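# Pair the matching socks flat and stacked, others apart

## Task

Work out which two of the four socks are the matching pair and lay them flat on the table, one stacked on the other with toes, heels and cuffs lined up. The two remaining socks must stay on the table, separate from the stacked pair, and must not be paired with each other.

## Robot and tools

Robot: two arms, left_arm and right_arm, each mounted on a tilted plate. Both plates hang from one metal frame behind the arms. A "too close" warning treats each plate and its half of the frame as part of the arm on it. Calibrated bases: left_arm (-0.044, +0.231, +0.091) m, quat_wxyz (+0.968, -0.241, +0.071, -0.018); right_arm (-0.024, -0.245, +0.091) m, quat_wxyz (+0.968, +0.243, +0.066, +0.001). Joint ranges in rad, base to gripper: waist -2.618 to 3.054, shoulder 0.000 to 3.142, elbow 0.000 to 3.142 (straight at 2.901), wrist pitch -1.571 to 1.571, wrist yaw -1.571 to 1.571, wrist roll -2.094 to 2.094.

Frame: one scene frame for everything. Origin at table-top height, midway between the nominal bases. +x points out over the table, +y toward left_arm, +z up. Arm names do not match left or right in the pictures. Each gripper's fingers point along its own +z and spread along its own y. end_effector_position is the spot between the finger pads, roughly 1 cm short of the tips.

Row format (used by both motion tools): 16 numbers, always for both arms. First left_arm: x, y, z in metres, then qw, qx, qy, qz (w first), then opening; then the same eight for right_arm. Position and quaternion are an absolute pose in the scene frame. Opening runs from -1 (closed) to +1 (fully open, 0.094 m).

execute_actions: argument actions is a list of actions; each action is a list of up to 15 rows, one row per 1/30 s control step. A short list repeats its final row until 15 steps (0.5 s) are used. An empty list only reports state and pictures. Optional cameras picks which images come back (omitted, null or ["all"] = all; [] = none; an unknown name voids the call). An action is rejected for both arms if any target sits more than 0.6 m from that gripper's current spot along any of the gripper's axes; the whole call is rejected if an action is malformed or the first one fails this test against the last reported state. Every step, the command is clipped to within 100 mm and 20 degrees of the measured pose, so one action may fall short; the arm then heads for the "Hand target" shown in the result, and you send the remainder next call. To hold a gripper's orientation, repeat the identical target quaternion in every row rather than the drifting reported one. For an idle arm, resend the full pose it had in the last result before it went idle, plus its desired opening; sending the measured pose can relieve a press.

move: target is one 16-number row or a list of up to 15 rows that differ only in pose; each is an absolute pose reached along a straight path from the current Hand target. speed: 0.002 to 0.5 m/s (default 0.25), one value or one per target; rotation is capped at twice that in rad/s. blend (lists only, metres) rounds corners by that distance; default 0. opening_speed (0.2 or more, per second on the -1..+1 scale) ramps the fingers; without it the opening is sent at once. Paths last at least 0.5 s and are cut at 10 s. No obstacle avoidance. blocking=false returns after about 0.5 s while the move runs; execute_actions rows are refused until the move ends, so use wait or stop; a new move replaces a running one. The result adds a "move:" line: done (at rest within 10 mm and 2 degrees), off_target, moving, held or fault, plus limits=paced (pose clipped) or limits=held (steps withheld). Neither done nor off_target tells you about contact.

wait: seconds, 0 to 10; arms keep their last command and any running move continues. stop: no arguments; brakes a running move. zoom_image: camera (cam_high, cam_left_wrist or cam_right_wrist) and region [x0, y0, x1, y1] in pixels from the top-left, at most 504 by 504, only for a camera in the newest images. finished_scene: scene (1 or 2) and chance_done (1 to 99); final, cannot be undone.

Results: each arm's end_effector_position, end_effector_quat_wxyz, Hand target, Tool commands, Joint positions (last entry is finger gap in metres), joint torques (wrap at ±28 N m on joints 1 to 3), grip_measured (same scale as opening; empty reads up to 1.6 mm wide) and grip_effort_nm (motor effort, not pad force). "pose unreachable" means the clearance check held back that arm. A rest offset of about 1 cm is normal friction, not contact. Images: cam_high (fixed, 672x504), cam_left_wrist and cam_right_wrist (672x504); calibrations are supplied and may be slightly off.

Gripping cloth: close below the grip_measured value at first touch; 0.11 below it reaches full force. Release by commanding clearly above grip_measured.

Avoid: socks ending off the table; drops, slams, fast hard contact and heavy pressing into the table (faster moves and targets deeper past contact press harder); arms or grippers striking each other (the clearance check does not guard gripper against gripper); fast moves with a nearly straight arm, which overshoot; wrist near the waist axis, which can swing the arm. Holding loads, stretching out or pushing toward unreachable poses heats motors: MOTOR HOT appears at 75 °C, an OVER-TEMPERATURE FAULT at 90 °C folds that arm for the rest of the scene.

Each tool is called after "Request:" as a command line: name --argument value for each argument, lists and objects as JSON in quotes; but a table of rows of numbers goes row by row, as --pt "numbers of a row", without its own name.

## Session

Request:
execute_actions --actions '[]'

Scene clock: 0.00 s.
left_arm: end_effector_position=(+0.4399, +0.1243, +0.3673) grip_measured=+1.000 grip_effort_nm=n/a end_effector_quat_wxyz=(+0.660, +0.376, +0.621, -0.193) | right_arm: end_effector_position=(-0.1158, -0.4570, +0.1085) grip_measured=+1.000 grip_effort_nm=n/a end_effector_quat_wxyz=(-0.183, +0.873, +0.170, -0.418)
Joint positions: left_arm=[-0.338 1.594 1.166 0.112 0.357 0.83 0.094] | right_arm=[-1.417 1.144 0.654 -1.035 0.801 1.543 0.094]
Joint velocities: left_arm=[0.017 0.007 0.012 -0.066 0.037 -0.037 0] | right_arm=[-0.007 -0.027 -0.002 -0.066 -0.007 -0.037 0]
Joint torques (N m): no reading
Heat: left arm: 33 °C; right arm: 30 °C.
Hand target: left_arm +0.4380, +0.1249, +0.3824; +0.673, +0.375, +0.607, -0.193 | right_arm -0.1171, -0.4594, +0.1109; -0.178, +0.872, +0.168, -0.424
Tool commands: left_gripper/opening=+1.0 right_gripper/opening=+1.0
camera_calibration:
cam_left_wrist: T_world_to_cam=[[-0.7368, -0.661362, -0.140448, 0.459402], [-0.103933, 0.316052, -0.943032, 0.396112], [0.668074, -0.680229, -0.301605, -0.011866], [0, 0, 0, 1]] pos_world=[0.387584, 0.170567, 0.43449]
cam_right_wrist: T_world_to_cam=[[-0.234976, 0.814542, 0.530384, 0.291703], [0.768546, 0.489762, -0.411667, 0.394438], [-0.595082, 0.310893, -0.741096, 0.243328], [0, 0, 0, 1]] pos_world=[-0.0898005, -0.506434, 0.187992]

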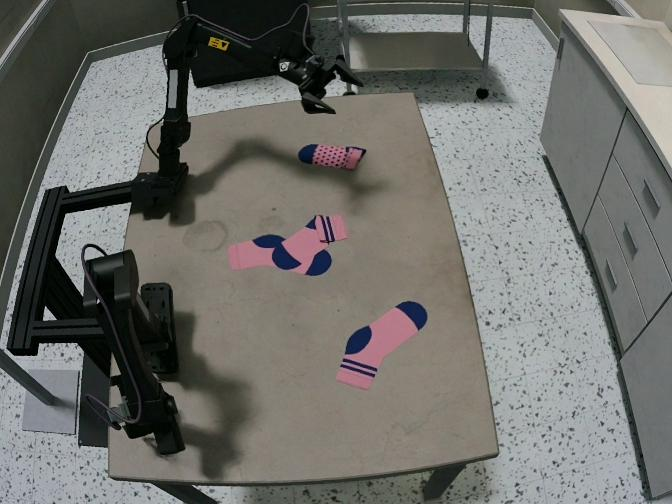

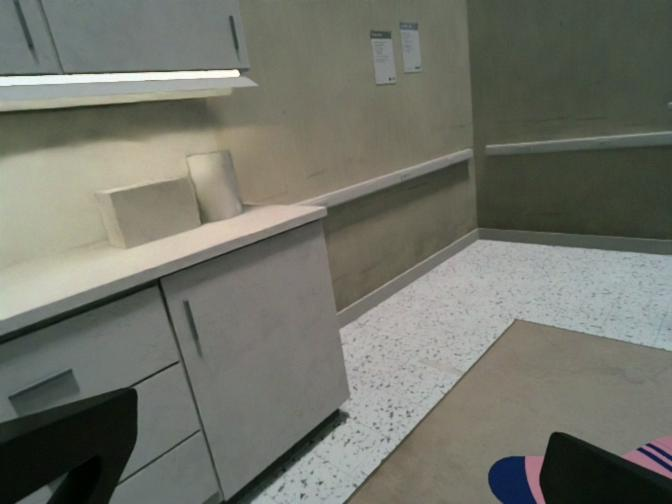

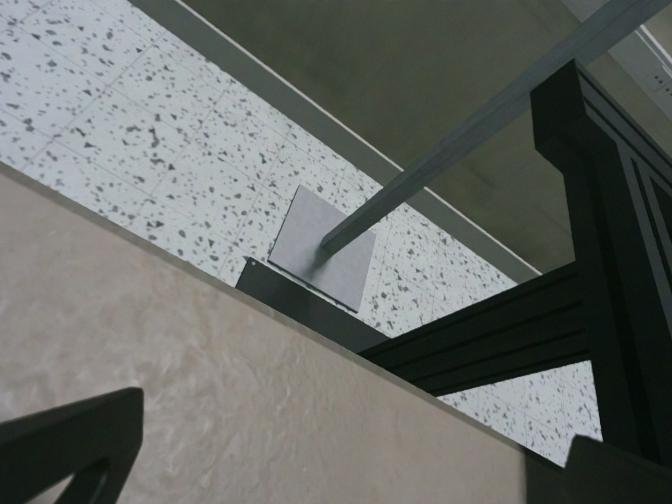

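Request:
zoom_image --camera "cam_high" --region '[210, 120, 450, 300]'

Request:
zoom_image --camera "cam_high" --region '[300, 280, 450, 400]'

Request:
zoom_image --camera "cam_high" --region '[280, 130, 380, 180]'

Scaled by 2.100.

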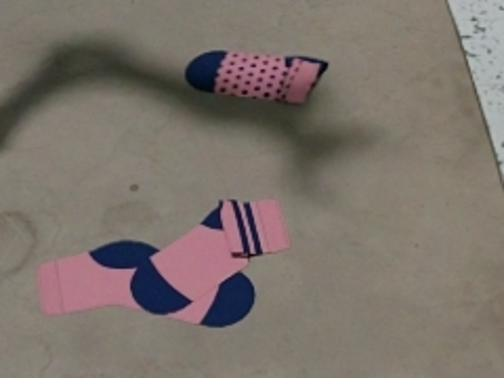

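Scaled by 3.360.

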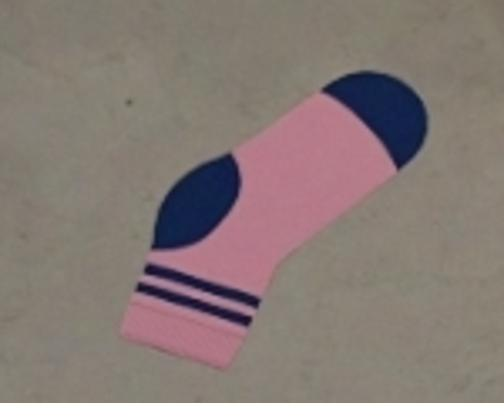

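Scaled by 5.040.

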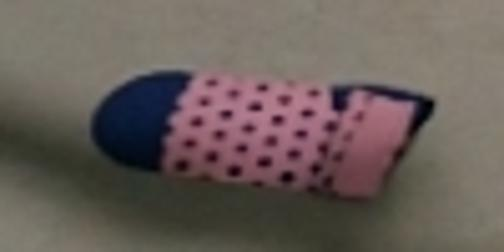

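Request:
move --pt "0.18 0.40 0.25 0 0.6 0.8 0 -0.2 0.1 -0.45 0.25 0 0.1 0.995 0 -0.2" --pt "0.18 0.40 0.25 0 0.6 0.8 0 -0.2 0.25 -0.2 0.33 0 0.1 0.995 0 -0.2" --speed 0.2 --blend 0.05

Scene clock: 22.70 s.
left_arm: end_effector_position=(+0.1907, +0.4009, +0.2509) grip_measured=-0.198 grip_effort_nm=-0.134 end_effector_quat_wxyz=(+0.048, +0.594, +0.803, +0.017) | right_arm: end_effector_position=(+0.2519, -0.1929, +0.3224) grip_measured=-0.198 grip_effort_nm=-0.129 end_effector_quat_wxyz=(+0.091, +0.109, +0.984, +0.111)
Joint positions: left_arm=[-0.029 1.175 1.4 -1.555 -0.465 1.293 0.038] | right_arm=[0.842 1.633 1.641 -1.559 0.44 0.996 0.038]
Joint velocities: left_arm=[-0.002 -0.002 -0.017 -0.037 0.007 -0.007 0] | right_arm=[-0.002 0.007 0.007 0.022 -0.066 -0.066 0]
Joint torques (N m): left_arm=[-0.72 -4.29 4.41 0.26 -0.02 0.06] | right_arm=[3.86 -3.64 7.38 0.85 0.12 0.11]
Heat: left arm: 34 °C; right arm: 31 °C.
Hand target: left_arm +0.1839, +0.4031, +0.2527; +0.047, +0.594, +0.803, +0.018 | right_arm +0.2542, -0.1934, +0.3310; +0.102, +0.112, +0.982, +0.116
Off the commanded pose: left_arm 0.011 m, 6 deg | right_arm 0.011 m, 16 deg.
joint sent to its limit (left arm) — joint 4 (wrist pitch), lower limit. The joint targets are off in position and orientation.
joint sent to its limit (right arm) — joint 4 (wrist pitch), lower limit. The joint targets are off in position and orientation.
move: off_target (left_arm, right_arm); limits=paced
camera_calibration:
cam_left_wrist: T_world_to_cam=[[-0.911409, -0.404563, -0.0752464, 0.356315], [-0.411407, 0.891931, 0.187623, -0.282819], [-0.00879082, 0.201958, -0.979355, 0.253057], [0, 0, 0, 1]] pos_world=[0.21062, 0.3453, 0.327708]
cam_right_wrist: T_world_to_cam=[[-0.0667024, -0.969444, -0.23607, -0.0898384], [-0.994572, 0.0456642, 0.0934955, 0.266159], [-0.0798587, 0.241025, -0.967228, 0.468161], [0, 0, 0, 1]] pos_world=[0.296109, -0.212086, 0.406725]

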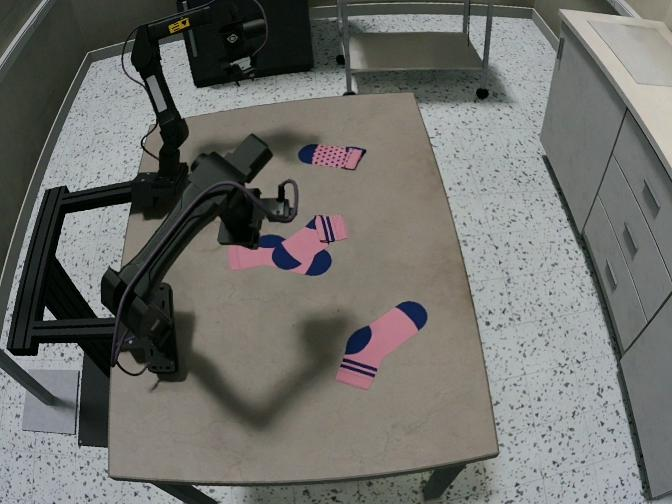

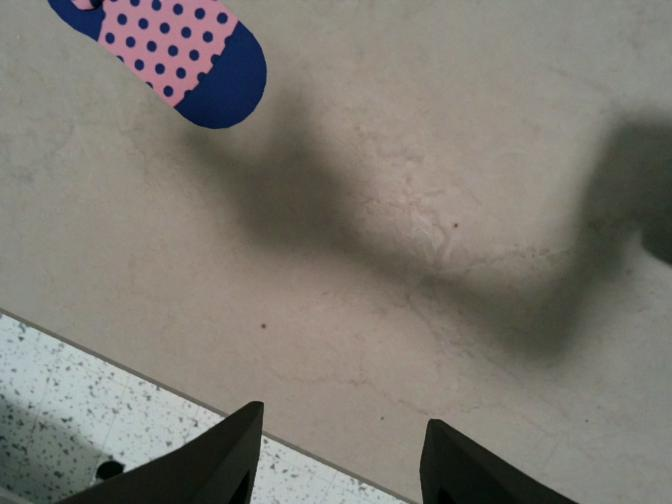

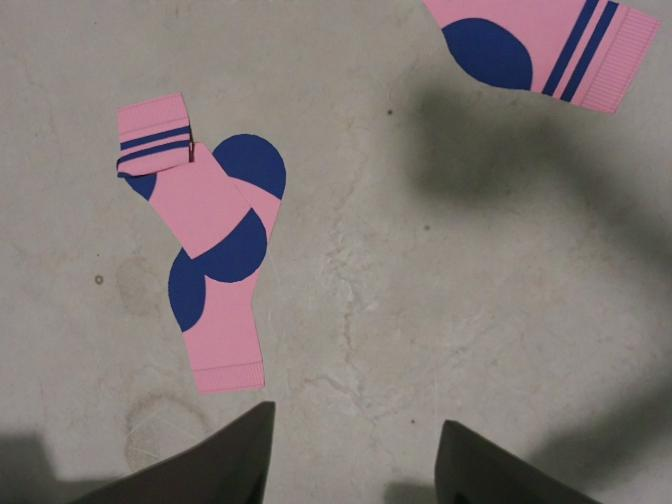

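Request:
move --pt "0.18 0.40 0.25 0 0.6 0.8 0 -0.2 0.40 0.04 0.20 0.08 -0.785 0.612 -0.06 -0.2" --pt "0.18 0.40 0.25 0 0.6 0.8 0 -0.2 0.43 0.065 0.10 0.10 -0.78 0.61 -0.08 -0.2" --speed 0.15 --blend 0.03

Scene clock: 44.83 s.
left_arm: end_effector_position=(+0.1859, +0.4007, +0.2455) grip_measured=-0.198 grip_effort_nm=-0.139 end_effector_quat_wxyz=(+0.036, +0.598, +0.801, +0.017) | right_arm: end_effector_position=(+0.4352, +0.0608, +0.1136) grip_measured=-0.198 grip_effort_nm=-0.129 end_effector_quat_wxyz=(-0.109, +0.774, -0.618, +0.080)
Joint positions: left_arm=[-0.029 1.169 1.372 -1.555 -0.479 1.291 0.038] | right_arm=[0.74 3.03 2.818 -1.331 0.571 -1.13 0.038]
Joint velocities: left_arm=[-0.002 0.002 0.002 -0.066 0.007 0.007 -0.001] | right_arm=[-0.007 -0.007 -0.002 -0.007 0.051 0.022 0.001]
Joint torques (N m): left_arm=[-1.78 -4.19 4.49 0.23 -0.02 -0.1] | right_arm=[6.95 -13.76 4.51 1.04 0.11 -0.06]
Heat: left arm: 34 °C; right arm: 32 °C.
Hand target: left_arm +0.1803, +0.4003, +0.2489; +0.040, +0.599, +0.799, +0.020 | right_arm +0.4296, +0.0654, +0.1007; -0.099, +0.781, -0.611, +0.081
Off the commanded pose: left_arm 0.007 m, 5 deg | right_arm 0.015 m, 2 deg.
joint sent to its limit (left arm) — joint 4 (wrist pitch), lower limit. The joint targets are off in orientation, not in position.
move: off_target (left_arm, right_arm)
camera_calibration:
cam_left_wrist: T_world_to_cam=[[-0.91546, -0.397371, -0.0634766, 0.346463], [-0.401545, 0.891728, 0.208764, -0.290583], [-0.0263529, 0.216604, -0.975904, 0.244282], [0, 0, 0, 1]] pos_world=[0.206928, 0.343883, 0.321051]
cam_right_wrist: T_world_to_cam=[[0.909321, 0.335155, 0.24659, -0.439909], [0.258892, -0.919665, 0.295283, -0.0533794], [0.325746, -0.204667, -0.923039, 0.0652631], [0, 0, 0, 1]] pos_world=[0.392579, 0.111704, 0.18448]

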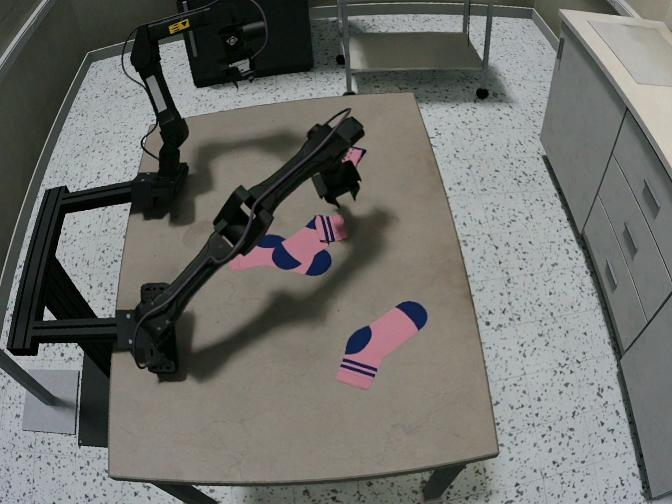

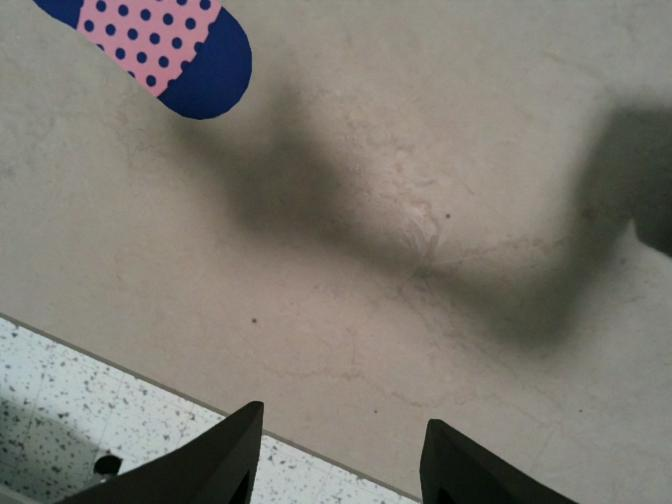

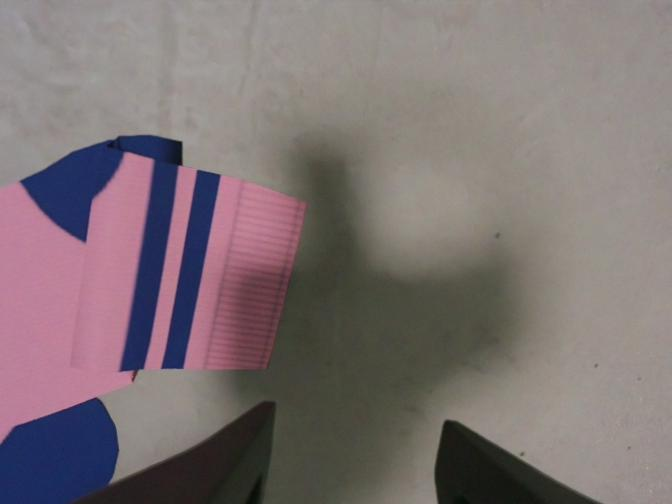

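Request:
move --pt "0.18 0.40 0.25 0 0.6 0.8 0 -0.2 0.434 0.054 0.035 0.10 -0.737 0.664 -0.08 -0.2" --speed 0.1

Scene clock: 52.07 s.
left_arm: end_effector_position=(+0.1859, +0.4008, +0.2455) grip_measured=-0.198 grip_effort_nm=-0.134 end_effector_quat_wxyz=(+0.035, +0.598, +0.801, +0.018) | right_arm: end_effector_position=(+0.4308, +0.0564, +0.0283) grip_measured=-0.198 grip_effort_nm=-0.100 end_effector_quat_wxyz=(-0.089, +0.743, -0.659, +0.078)
Joint positions: left_arm=[-0.029 1.169 1.372 -1.555 -0.48 1.291 0.038] | right_arm=[0.674 2.978 2.411 -0.986 0.587 -1.082 0.038]
Joint velocities: left_arm=[0.002 -0.012 -0.007 0.037 -0.007 0.007 0] | right_arm=[-0.002 -0.002 -0.017 0.066 0.007 -0.007 0]
Joint torques (N m): left_arm=[-1.88 -4.36 4.46 0.22 -0.04 -0.1] | right_arm=[6.71 -17.7 3.86 1.05 0.09 0.06]
Heat: left arm: 34 °C; right arm: 33 °C.
Hand target: left_arm +0.1804, +0.4004, +0.2490; +0.040, +0.600, +0.799, +0.020 | right_arm +0.4350, +0.0545, +0.0350; -0.098, +0.737, -0.664, +0.080
Off the commanded pose: left_arm 0.007 m, 5 deg | right_arm 0.008 m, 2 deg.
joint sent to its limit (left arm) — joint 4 (wrist pitch), lower limit. The joint targets are off in orientation, not in position.
move: off_target (left_arm)
camera_calibration:
cam_left_wrist: T_world_to_cam=[[-0.915449, -0.397374, -0.0636244, 0.346524], [-0.401571, 0.891637, 0.209105, -0.290686], [-0.0263628, 0.216974, -0.975821, 0.244099], [0, 0, 0, 1]] pos_world=[0.20693, 0.343923, 0.321028]
cam_right_wrist: T_world_to_cam=[[0.946561, 0.241565, 0.213703, -0.423222], [0.17102, -0.937698, 0.302449, 0.00765465], [0.27345, -0.249739, -0.9289, 0.0122912], [0, 0, 0, 1]] pos_world=[0.395935, 0.112483, 0.0995459]

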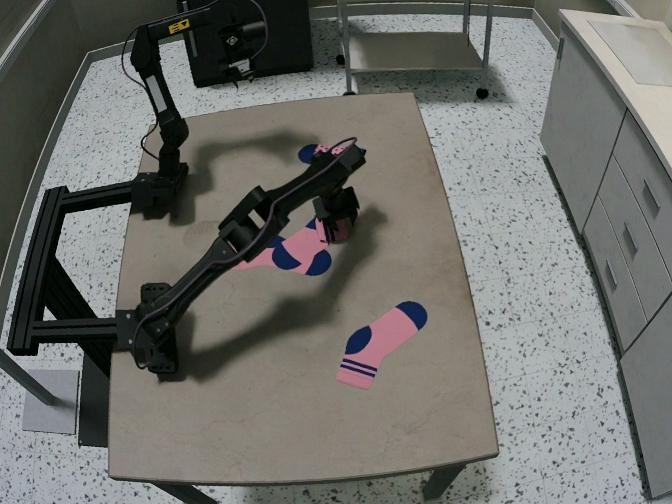

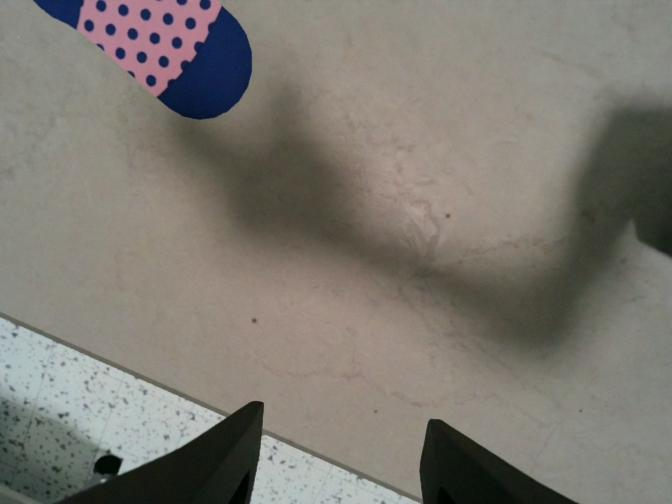

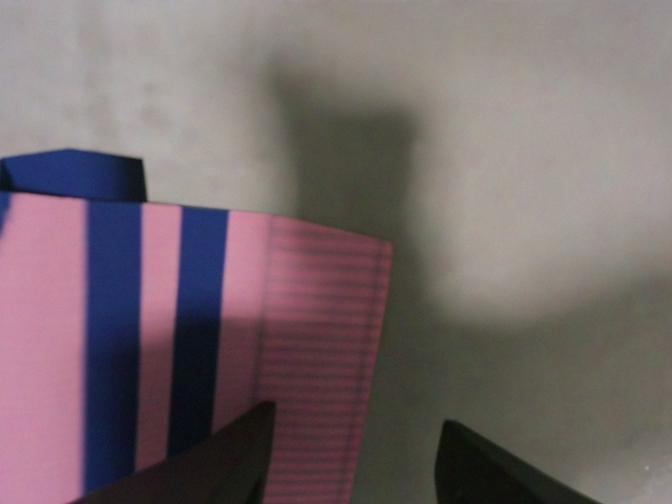

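Request:
move --pt "0.18 0.40 0.25 0 0.6 0.8 0 -0.2 0.434 0.052 0.004 0.10 -0.737 0.664 -0.08 -0.2" --speed 0.06

Scene clock: 55.73 s.
left_arm: end_effector_position=(+0.1859, +0.4009, +0.2455) grip_measured=-0.198 grip_effort_nm=-0.139 end_effector_quat_wxyz=(+0.035, +0.598, +0.801, +0.018) | right_arm: end_effector_position=(+0.4342, +0.0585, +0.0271) grip_measured=-0.198 grip_effort_nm=-0.100 end_effector_quat_wxyz=(-0.108, +0.741, -0.657, +0.084)
Joint positions: left_arm=[-0.029 1.169 1.372 -1.555 -0.48 1.291 0.038] | right_arm=[0.672 2.937 2.315 -0.883 0.589 -1.107 0.038]
Joint velocities: left_arm=[0.007 0.002 0.002 -0.037 0.022 -0.007 0.001] | right_arm=[0.002 -0.012 -0.017 -0.022 -0.081 0.022 0]
Joint torques (N m): left_arm=[-1.84 -4.27 4.48 0.28 -0.01 -0.06] | right_arm=[4.45 -13.98 3.18 1.41 0.04 -0.05]
Heat: left arm: 34 °C; right arm: 35 °C.
Hand target: left_arm +0.1804, +0.4004, +0.2490; +0.040, +0.600, +0.799, +0.020 | right_arm +0.4335, +0.0516, +0.0046; -0.099, +0.737, -0.664, +0.080
Off the commanded pose: left_arm 0.007 m, 5 deg | right_arm 0.024 m, 1 deg.
joint sent to its limit (left arm) — joint 4 (wrist pitch), lower limit. The joint targets are off in orientation, not in position.
move: off_target (left_arm, right_arm)
camera_calibration:
cam_left_wrist: T_world_to_cam=[[-0.915437, -0.397377, -0.0637722, 0.346586], [-0.401596, 0.891545, 0.209445, -0.290789], [-0.0263728, 0.217345, -0.975739, 0.243916], [0, 0, 0, 1]] pos_world=[0.206931, 0.343963, 0.321006]
cam_right_wrist: T_world_to_cam=[[0.938482, 0.237598, 0.250598, -0.423938], [0.161778, -0.943618, 0.288812, 0.0141041], [0.30509, -0.230503, -0.924007, -0.00418461], [0, 0, 0, 1]] pos_world=[0.396853, 0.113071, 0.098298]

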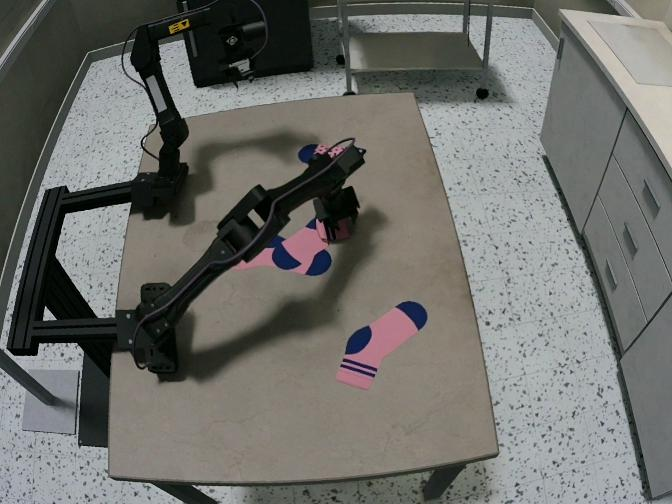

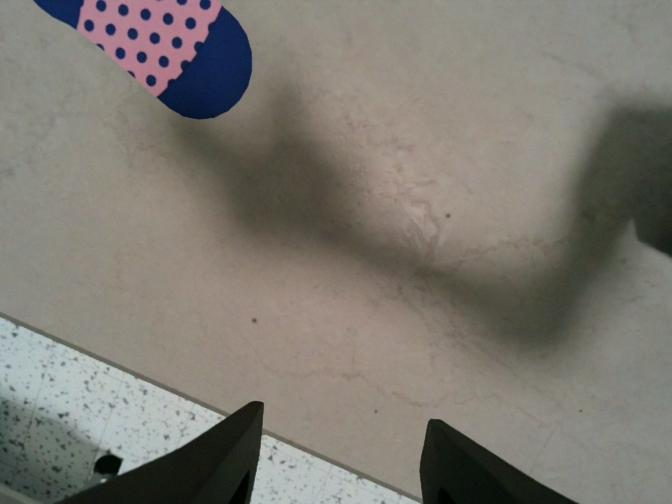

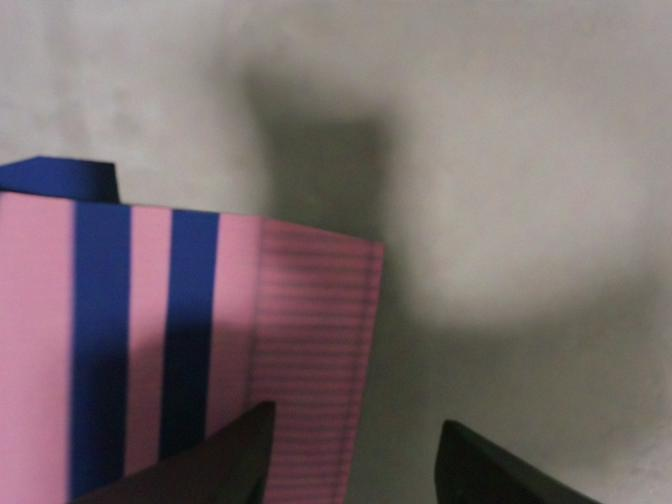

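Request:
move --pt "0.18 0.40 0.25 0 0.6 0.8 0 -0.2 0.434 0.052 0.002 0.10 -0.737 0.664 -0.08 -1" --speed 0.06 --opening_speed 0.6

Request:
move --pt "0.18 0.40 0.25 0 0.6 0.8 0 -0.2 0.40 0.03 0.10 0.10 -0.737 0.664 -0.08 -1" --speed 0.1

Scene clock: 60.83 s.
left_arm: end_effector_position=(+0.1859, +0.4009, +0.2455) grip_measured=-0.198 grip_effort_nm=-0.129 end_effector_quat_wxyz=(+0.035, +0.598, +0.801, +0.018) | right_arm: end_effector_position=(+0.4415, +0.0588, +0.0244) grip_measured=-0.986 grip_effort_nm=-0.779 end_effector_quat_wxyz=(-0.120, +0.732, -0.665, +0.086)
Joint positions: left_arm=[-0.029 1.169 1.372 -1.555 -0.48 1.291 0.038] | right_arm=[0.662 2.936 2.304 -0.838 0.589 -1.109 0.001]
Joint velocities: left_arm=[0.007 -0.002 0.007 0.007 0.007 -0.022 -0.001] | right_arm=[-0.002 0.017 -0.012 -0.022 -0.051 0.007 -0.002]
Joint torques (N m): left_arm=[-1.96 -4.31 4.62 0.22 0.03 -0.05] | right_arm=[5.19 -13.75 3.67 1.04 0.03 -0.05]
Heat: left arm: 34 °C; right arm: 36 °C.
Hand target: left_arm +0.1804, +0.4003, +0.2490; +0.040, +0.600, +0.799, +0.020 | right_arm +0.4337, +0.0520, +0.0025; -0.100, +0.737, -0.664, +0.080
Off the commanded pose: left_arm 0.007 m, 5 deg | right_arm 0.025 m, 2 deg.
joint sent to its limit (left arm) — joint 4 (wrist pitch), lower limit. The joint targets are off in orientation, not in position.
move: off_target (left_arm, right_arm)
camera_calibration:
cam_left_wrist: T_world_to_cam=[[-0.915437, -0.397377, -0.0637722, 0.346586], [-0.401596, 0.891545, 0.209445, -0.290789], [-0.0263728, 0.217345, -0.975739, 0.243916], [0, 0, 0, 1]] pos_world=[0.206931, 0.343963, 0.321006]
cam_right_wrist: T_world_to_cam=[[0.938625, 0.212376, 0.271809, -0.429324], [0.136076, -0.95206, 0.273979, 0.0261331], [0.316966, -0.220176, -0.922527, -0.0147767], [0, 0, 0, 1]] pos_world=[0.404101, 0.112805, 0.0959025]

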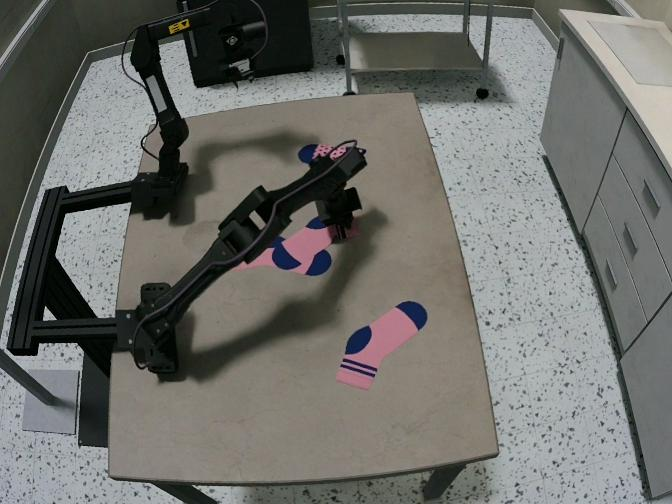

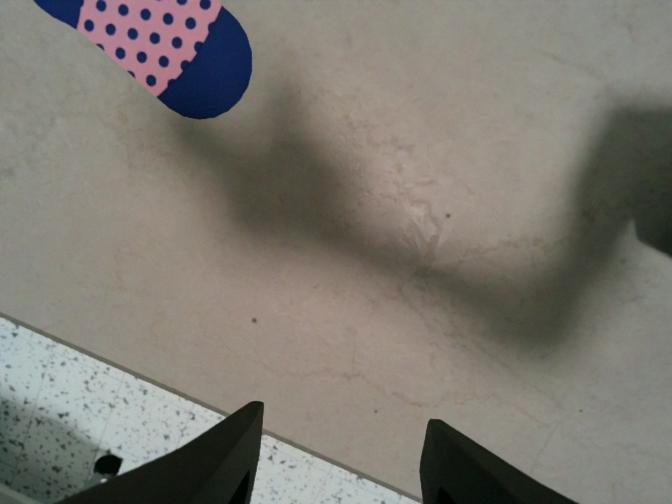

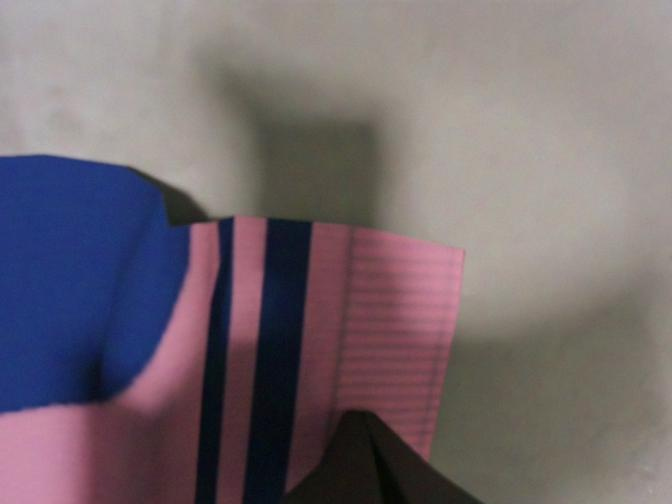

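Scene clock: 62.53 s.
left_arm: end_effector_position=(+0.1859, +0.4009, +0.2455) grip_measured=-0.198 grip_effort_nm=-0.129 end_effector_quat_wxyz=(+0.035, +0.598, +0.801, +0.018) | right_arm: end_effector_position=(+0.4060, +0.0314, +0.0852) grip_measured=-0.986 grip_effort_nm=-0.779 end_effector_quat_wxyz=(-0.098, +0.734, -0.667, +0.079)
Joint positions: left_arm=[-0.029 1.169 1.372 -1.555 -0.48 1.291 0.038] | right_arm=[0.722 2.708 2.099 -0.957 0.589 -1.008 0.001]
Joint velocities: left_arm=[0.012 -0.032 -0.017 -0.007 -0.037 -0.007 0] | right_arm=[-0.007 -0.002 -0.007 -0.007 -0.066 -0.037 0]
Joint torques (N m): left_arm=[-1.87 -4.26 4.34 0.25 0.01 -0.05] | right_arm=[7.84 -17.14 4.37 0.55 0.07 0.09]
Heat: left arm: 34 °C; right arm: 36 °C.
Hand target: left_arm +0.1804, +0.4003, +0.2490; +0.040, +0.600, +0.799, +0.020 | right_arm +0.4002, +0.0305, +0.0995; -0.101, +0.737, -0.664, +0.080
Off the commanded pose: left_arm 0.007 m, 5 deg | right_arm 0.016 m, 1 deg.
joint sent to its limit (left arm) — joint 4 (wrist pitch), lower limit. The joint targets are off in orientation, not in position.
move: off_target (left_arm, right_arm)
camera_calibration:
cam_left_wrist: T_world_to_cam=[[-0.915437, -0.397377, -0.0637722, 0.346586], [-0.401596, 0.891545, 0.209445, -0.290789], [-0.0263728, 0.217345, -0.975739, 0.243916], [0, 0, 0, 1]] pos_world=[0.206931, 0.343963, 0.321006]
cam_right_wrist: T_world_to_cam=[[0.949269, 0.21536, 0.229146, -0.407506], [0.144397, -0.94584, 0.290751, -0.0167894], [0.279352, -0.242913, -0.928954, 0.0631108], [0, 0, 0, 1]] pos_world=[0.371627, 0.0872106, 0.156887]

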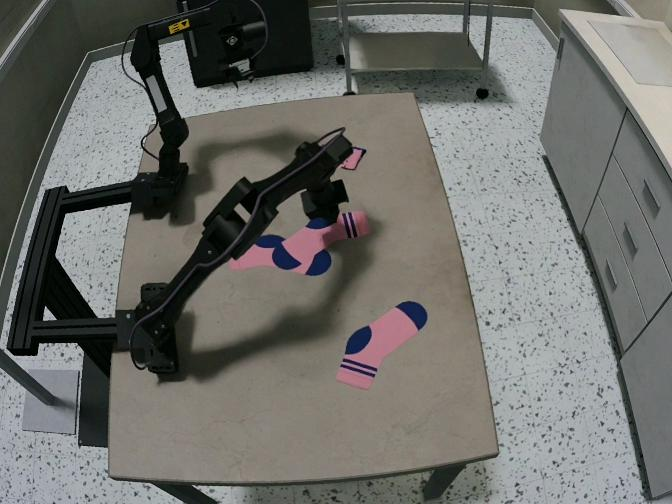

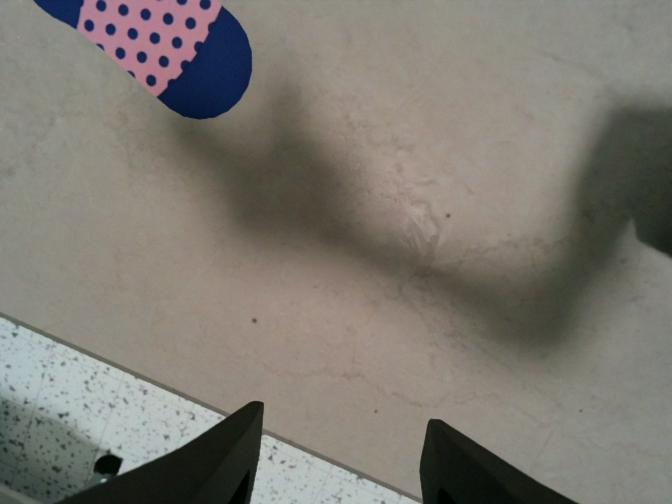

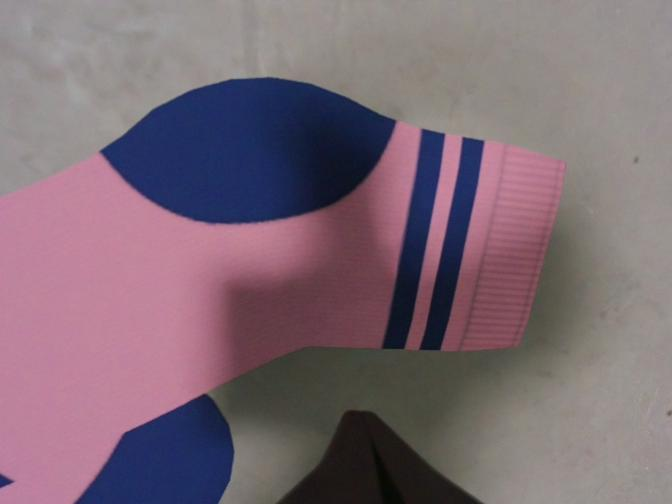

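Request:
move --pt "0.18 0.40 0.25 0 0.6 0.8 0 -0.2 0.16 -0.45 0.2 0 0.1 0.995 0 -0.2" --pt "0.36 0.2 0.28 0 0.64 0.768 0 -0.2 0.16 -0.45 0.2 0 0.1 0.995 0 -0.2" --speed 0.2

Scene clock: 83.07 s.
left_arm: end_effector_position=(+0.3551, +0.2057, +0.2703) grip_measured=-0.198 grip_effort_nm=-0.134 end_effector_quat_wxyz=(+0.070, +0.637, +0.767, +0.024) | right_arm: end_effector_position=(+0.1574, -0.4522, +0.1891) grip_measured=-0.202 grip_effort_nm=0.095 end_effector_quat_wxyz=(-0.017, +0.094, +0.995, -0.013)
Joint positions: left_arm=[-0.509 1.991 2.022 -1.568 -0.519 0.888 0.038] | right_arm=[-0.302 1.069 1.144 -1.385 0.456 -0.161 0.037]
Joint velocities: left_arm=[0.007 -0.007 0.007 0.007 -0.037 -0.051 0] | right_arm=[-0.007 0.002 -0.017 0.051 0.037 -0.037 0.001]
Joint torques (N m): left_arm=[-5.18 -5.86 7.08 0.47 -0.09 -0.1] | right_arm=[0.57 -5.65 7.56 0.14 -0.08 -0.07]
Heat: left arm: 34 °C; right arm: 38 °C.
Hand target: left_arm +0.3567, +0.1992, +0.2781; +0.082, +0.639, +0.765, +0.028 | right_arm +0.1574, -0.4558, +0.1982; -0.005, +0.098, +0.995, -0.012
Off the commanded pose: left_arm 0.012 m, 9 deg | right_arm 0.011 m, 3 deg.
joint sent to its limit (left arm) — joint 4 (wrist pitch), lower limit. The joint targets are off in position and orientation.
move: off_target (left_arm, right_arm)
camera_calibration:
cam_left_wrist: T_world_to_cam=[[-0.94613, -0.30271, -0.114909, 0.430774], [-0.318449, 0.934136, 0.161185, -0.0793389], [0.058548, 0.189095, -0.980212, 0.291914], [0, 0, 0, 1]] pos_world=[0.365212, 0.149313, 0.348426]
cam_right_wrist: T_world_to_cam=[[-0.0617271, -0.998088, 0.00317055, -0.438038], [-0.946844, 0.0595621, 0.316131, 0.153119], [-0.315715, 0.0165118, -0.94871, 0.326344], [0, 0, 0, 1]] pos_world=[0.220973, -0.451709, 0.26259]

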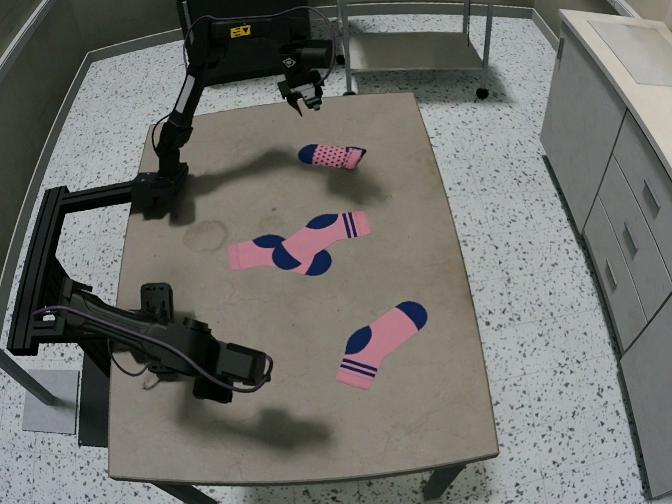

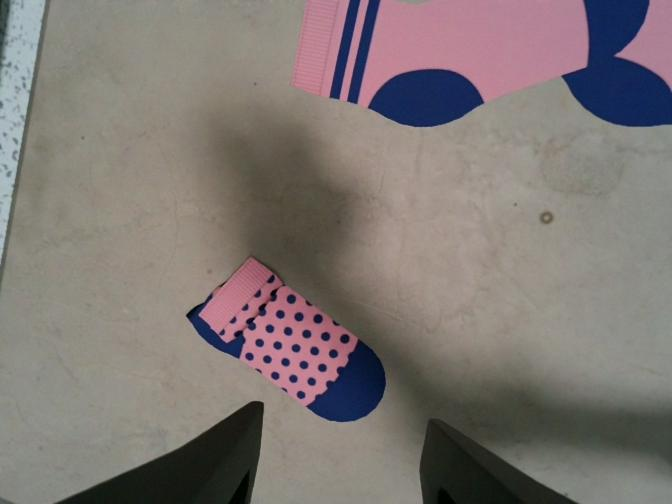

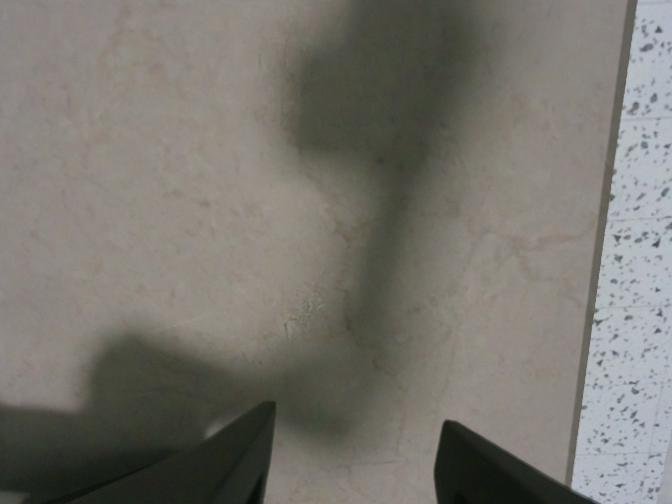

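Request:
move --pt "0.43 0.08 0.12 0 0.643 0.766 0 -0.2 0.16 -0.45 0.2 0 0.1 0.995 0 -0.2" --speed 0.15

Scene clock: 90.07 s.
left_arm: end_effector_position=(+0.4295, +0.0844, +0.1224) grip_measured=-0.198 grip_effort_nm=-0.129 end_effector_quat_wxyz=(+0.005, +0.641, +0.767, +0.006) | right_arm: end_effector_position=(+0.1573, -0.4482, +0.1891) grip_measured=-0.202 grip_effort_nm=0.090 end_effector_quat_wxyz=(-0.017, +0.094, +0.995, -0.002)
Joint positions: left_arm=[-0.472 2.708 2.56 -1.522 -0.506 0.862 0.038] | right_arm=[-0.302 1.069 1.144 -1.391 0.435 -0.158 0.037]
Joint velocities: left_arm=[-0.007 -0.017 0.002 -0.037 -0.007 -0.007 0] | right_arm=[-0.002 -0.002 -0.002 -0.022 0.022 -0.051 0]
Joint torques (N m): left_arm=[-5.46 -8.95 7.41 0.08 0.06 -0.07] | right_arm=[1.76 -5.71 7.71 0.13 -0.1 0.09]
Heat: left arm: 35 °C; right arm: 35 °C.
Hand target: left_arm +0.4270, +0.0806, +0.1191; +0.001, +0.642, +0.766, +0.000 | right_arm +0.1596, -0.4500, +0.1997; +0.000, +0.100, +0.995, +0.000
Off the commanded pose: left_arm 0.005 m, 1 deg | right_arm 0.011 m, 2 deg.
move: off_target (right_arm)
camera_calibration:
cam_left_wrist: T_world_to_cam=[[-0.955733, -0.293939, -0.0132377, 0.438384], [-0.287812, 0.924566, 0.249682, 0.0584095], [-0.0611522, 0.242439, -0.968237, 0.210995], [0, 0, 0, 1]] pos_world=[0.448692, 0.0237013, 0.195512]
cam_right_wrist: T_world_to_cam=[[-0.0632786, -0.997818, -0.0188352, -0.429461], [-0.947427, 0.05413, 0.315362, 0.150667], [-0.313654, 0.0378006, -0.948785, 0.33546], [0, 0, 0, 1]] pos_world=[0.220788, -0.44936, 0.262676]

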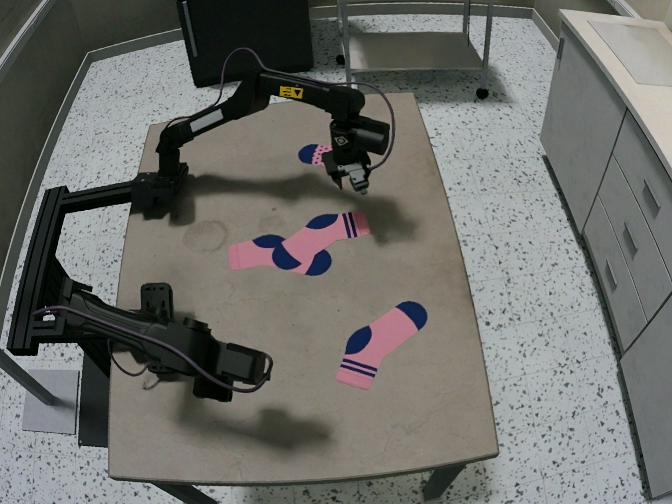

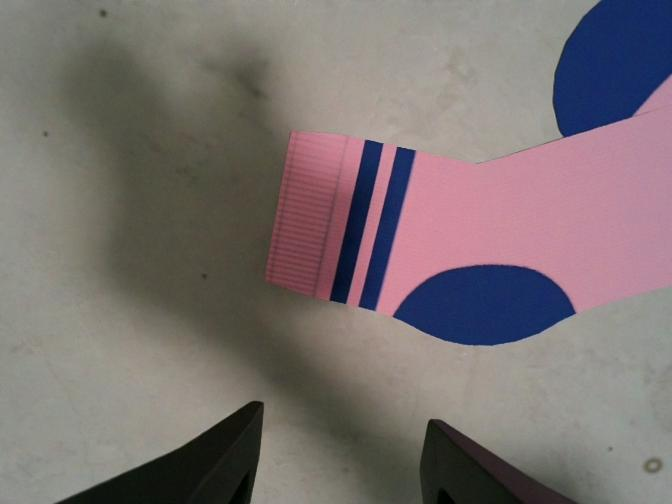

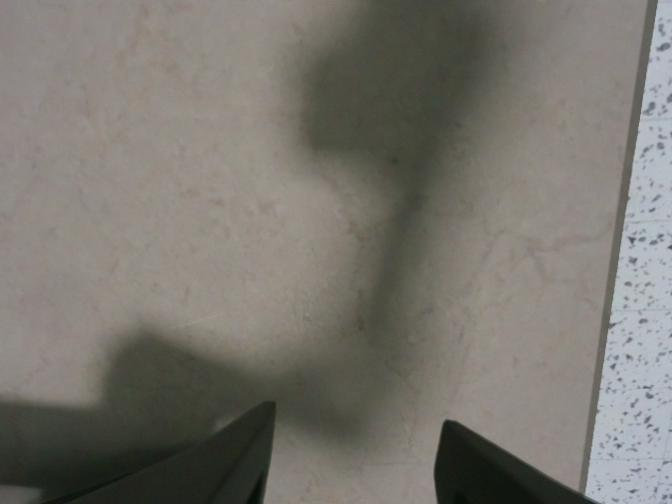

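Request:
move --pt "0.466 0.058 0.04 0 0.646 0.763 0 -0.2 0.16 -0.45 0.2 0 0.1 0.995 0 -0.2" --speed 0.1

Scene clock: 94.00 s.
left_arm: end_effector_position=(+0.4596, +0.0644, +0.0398) grip_measured=-0.198 grip_effort_nm=-0.134 end_effector_quat_wxyz=(+0.014, +0.648, +0.762, +0.005) | right_arm: end_effector_position=(+0.1572, -0.4480, +0.1891) grip_measured=-0.202 grip_effort_nm=0.090 end_effector_quat_wxyz=(-0.018, +0.094, +0.995, -0.001)
Joint positions: left_arm=[-0.399 2.993 2.827 -1.445 -0.506 0.972 0.038] | right_arm=[-0.302 1.069 1.144 -1.392 0.434 -0.158 0.037]
Joint velocities: left_arm=[-0.012 -0.012 -0.002 -0.051 0.051 -0.007 -0.001] | right_arm=[0.012 0.002 0.012 0.022 -0.037 0.007 0]
Joint torques (N m): left_arm=[-6.01 -10.35 7.34 0.49 0.03 0.01] | right_arm=[1.77 -5.74 7.72 0.14 -0.09 0.09]
Heat: left arm: 35 °C; right arm: 34 °C.
Hand target: left_arm +0.4645, +0.0581, +0.0396; +0.027, +0.646, +0.763, +0.007 | right_arm +0.1596, -0.4500, +0.1998; +0.000, +0.100, +0.995, +0.001
Off the commanded pose: left_arm 0.009 m, 2 deg | right_arm 0.011 m, 2 deg.
elbow stopped short (left arm): the move would have taken joint 3 (elbow) straighter than the controller allows.
move: off_target (right_arm)
camera_calibration:
cam_left_wrist: T_world_to_cam=[[-0.960553, -0.277236, -0.0218718, 0.461709], [-0.274467, 0.932409, 0.235119, 0.100088], [-0.0447902, 0.231848, -0.97172, 0.130952], [0, 0, 0, 1]] pos_world=[0.476832, 0.0043185, 0.113814]
cam_right_wrist: T_world_to_cam=[[-0.0633795, -0.997794, -0.0197585, -0.429079], [-0.947298, 0.0539188, 0.315784, 0.150346], [-0.314022, 0.0387314, -0.948625, 0.335864], [0, 0, 0, 1]] pos_world=[0.220697, -0.449248, 0.262654]

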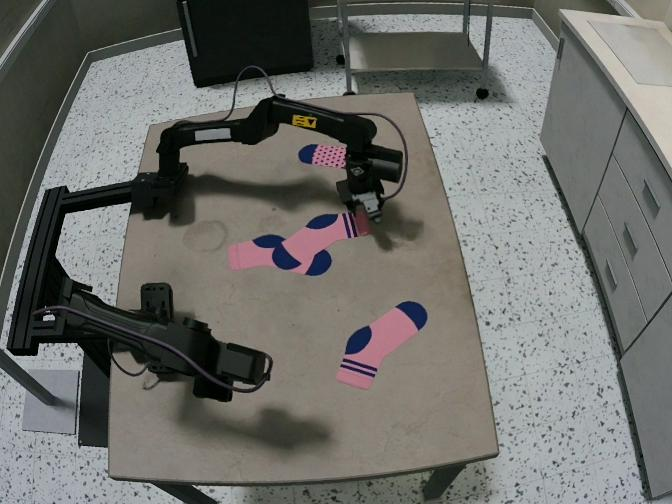

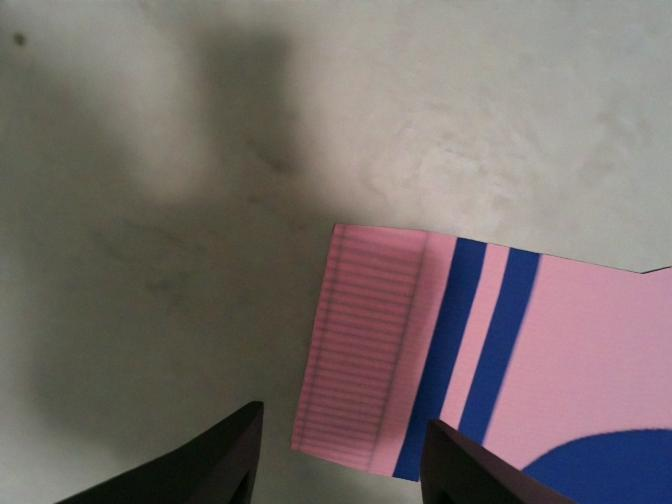

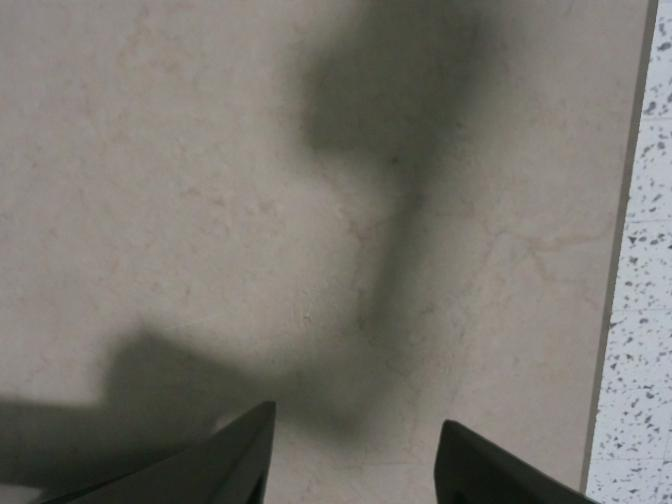

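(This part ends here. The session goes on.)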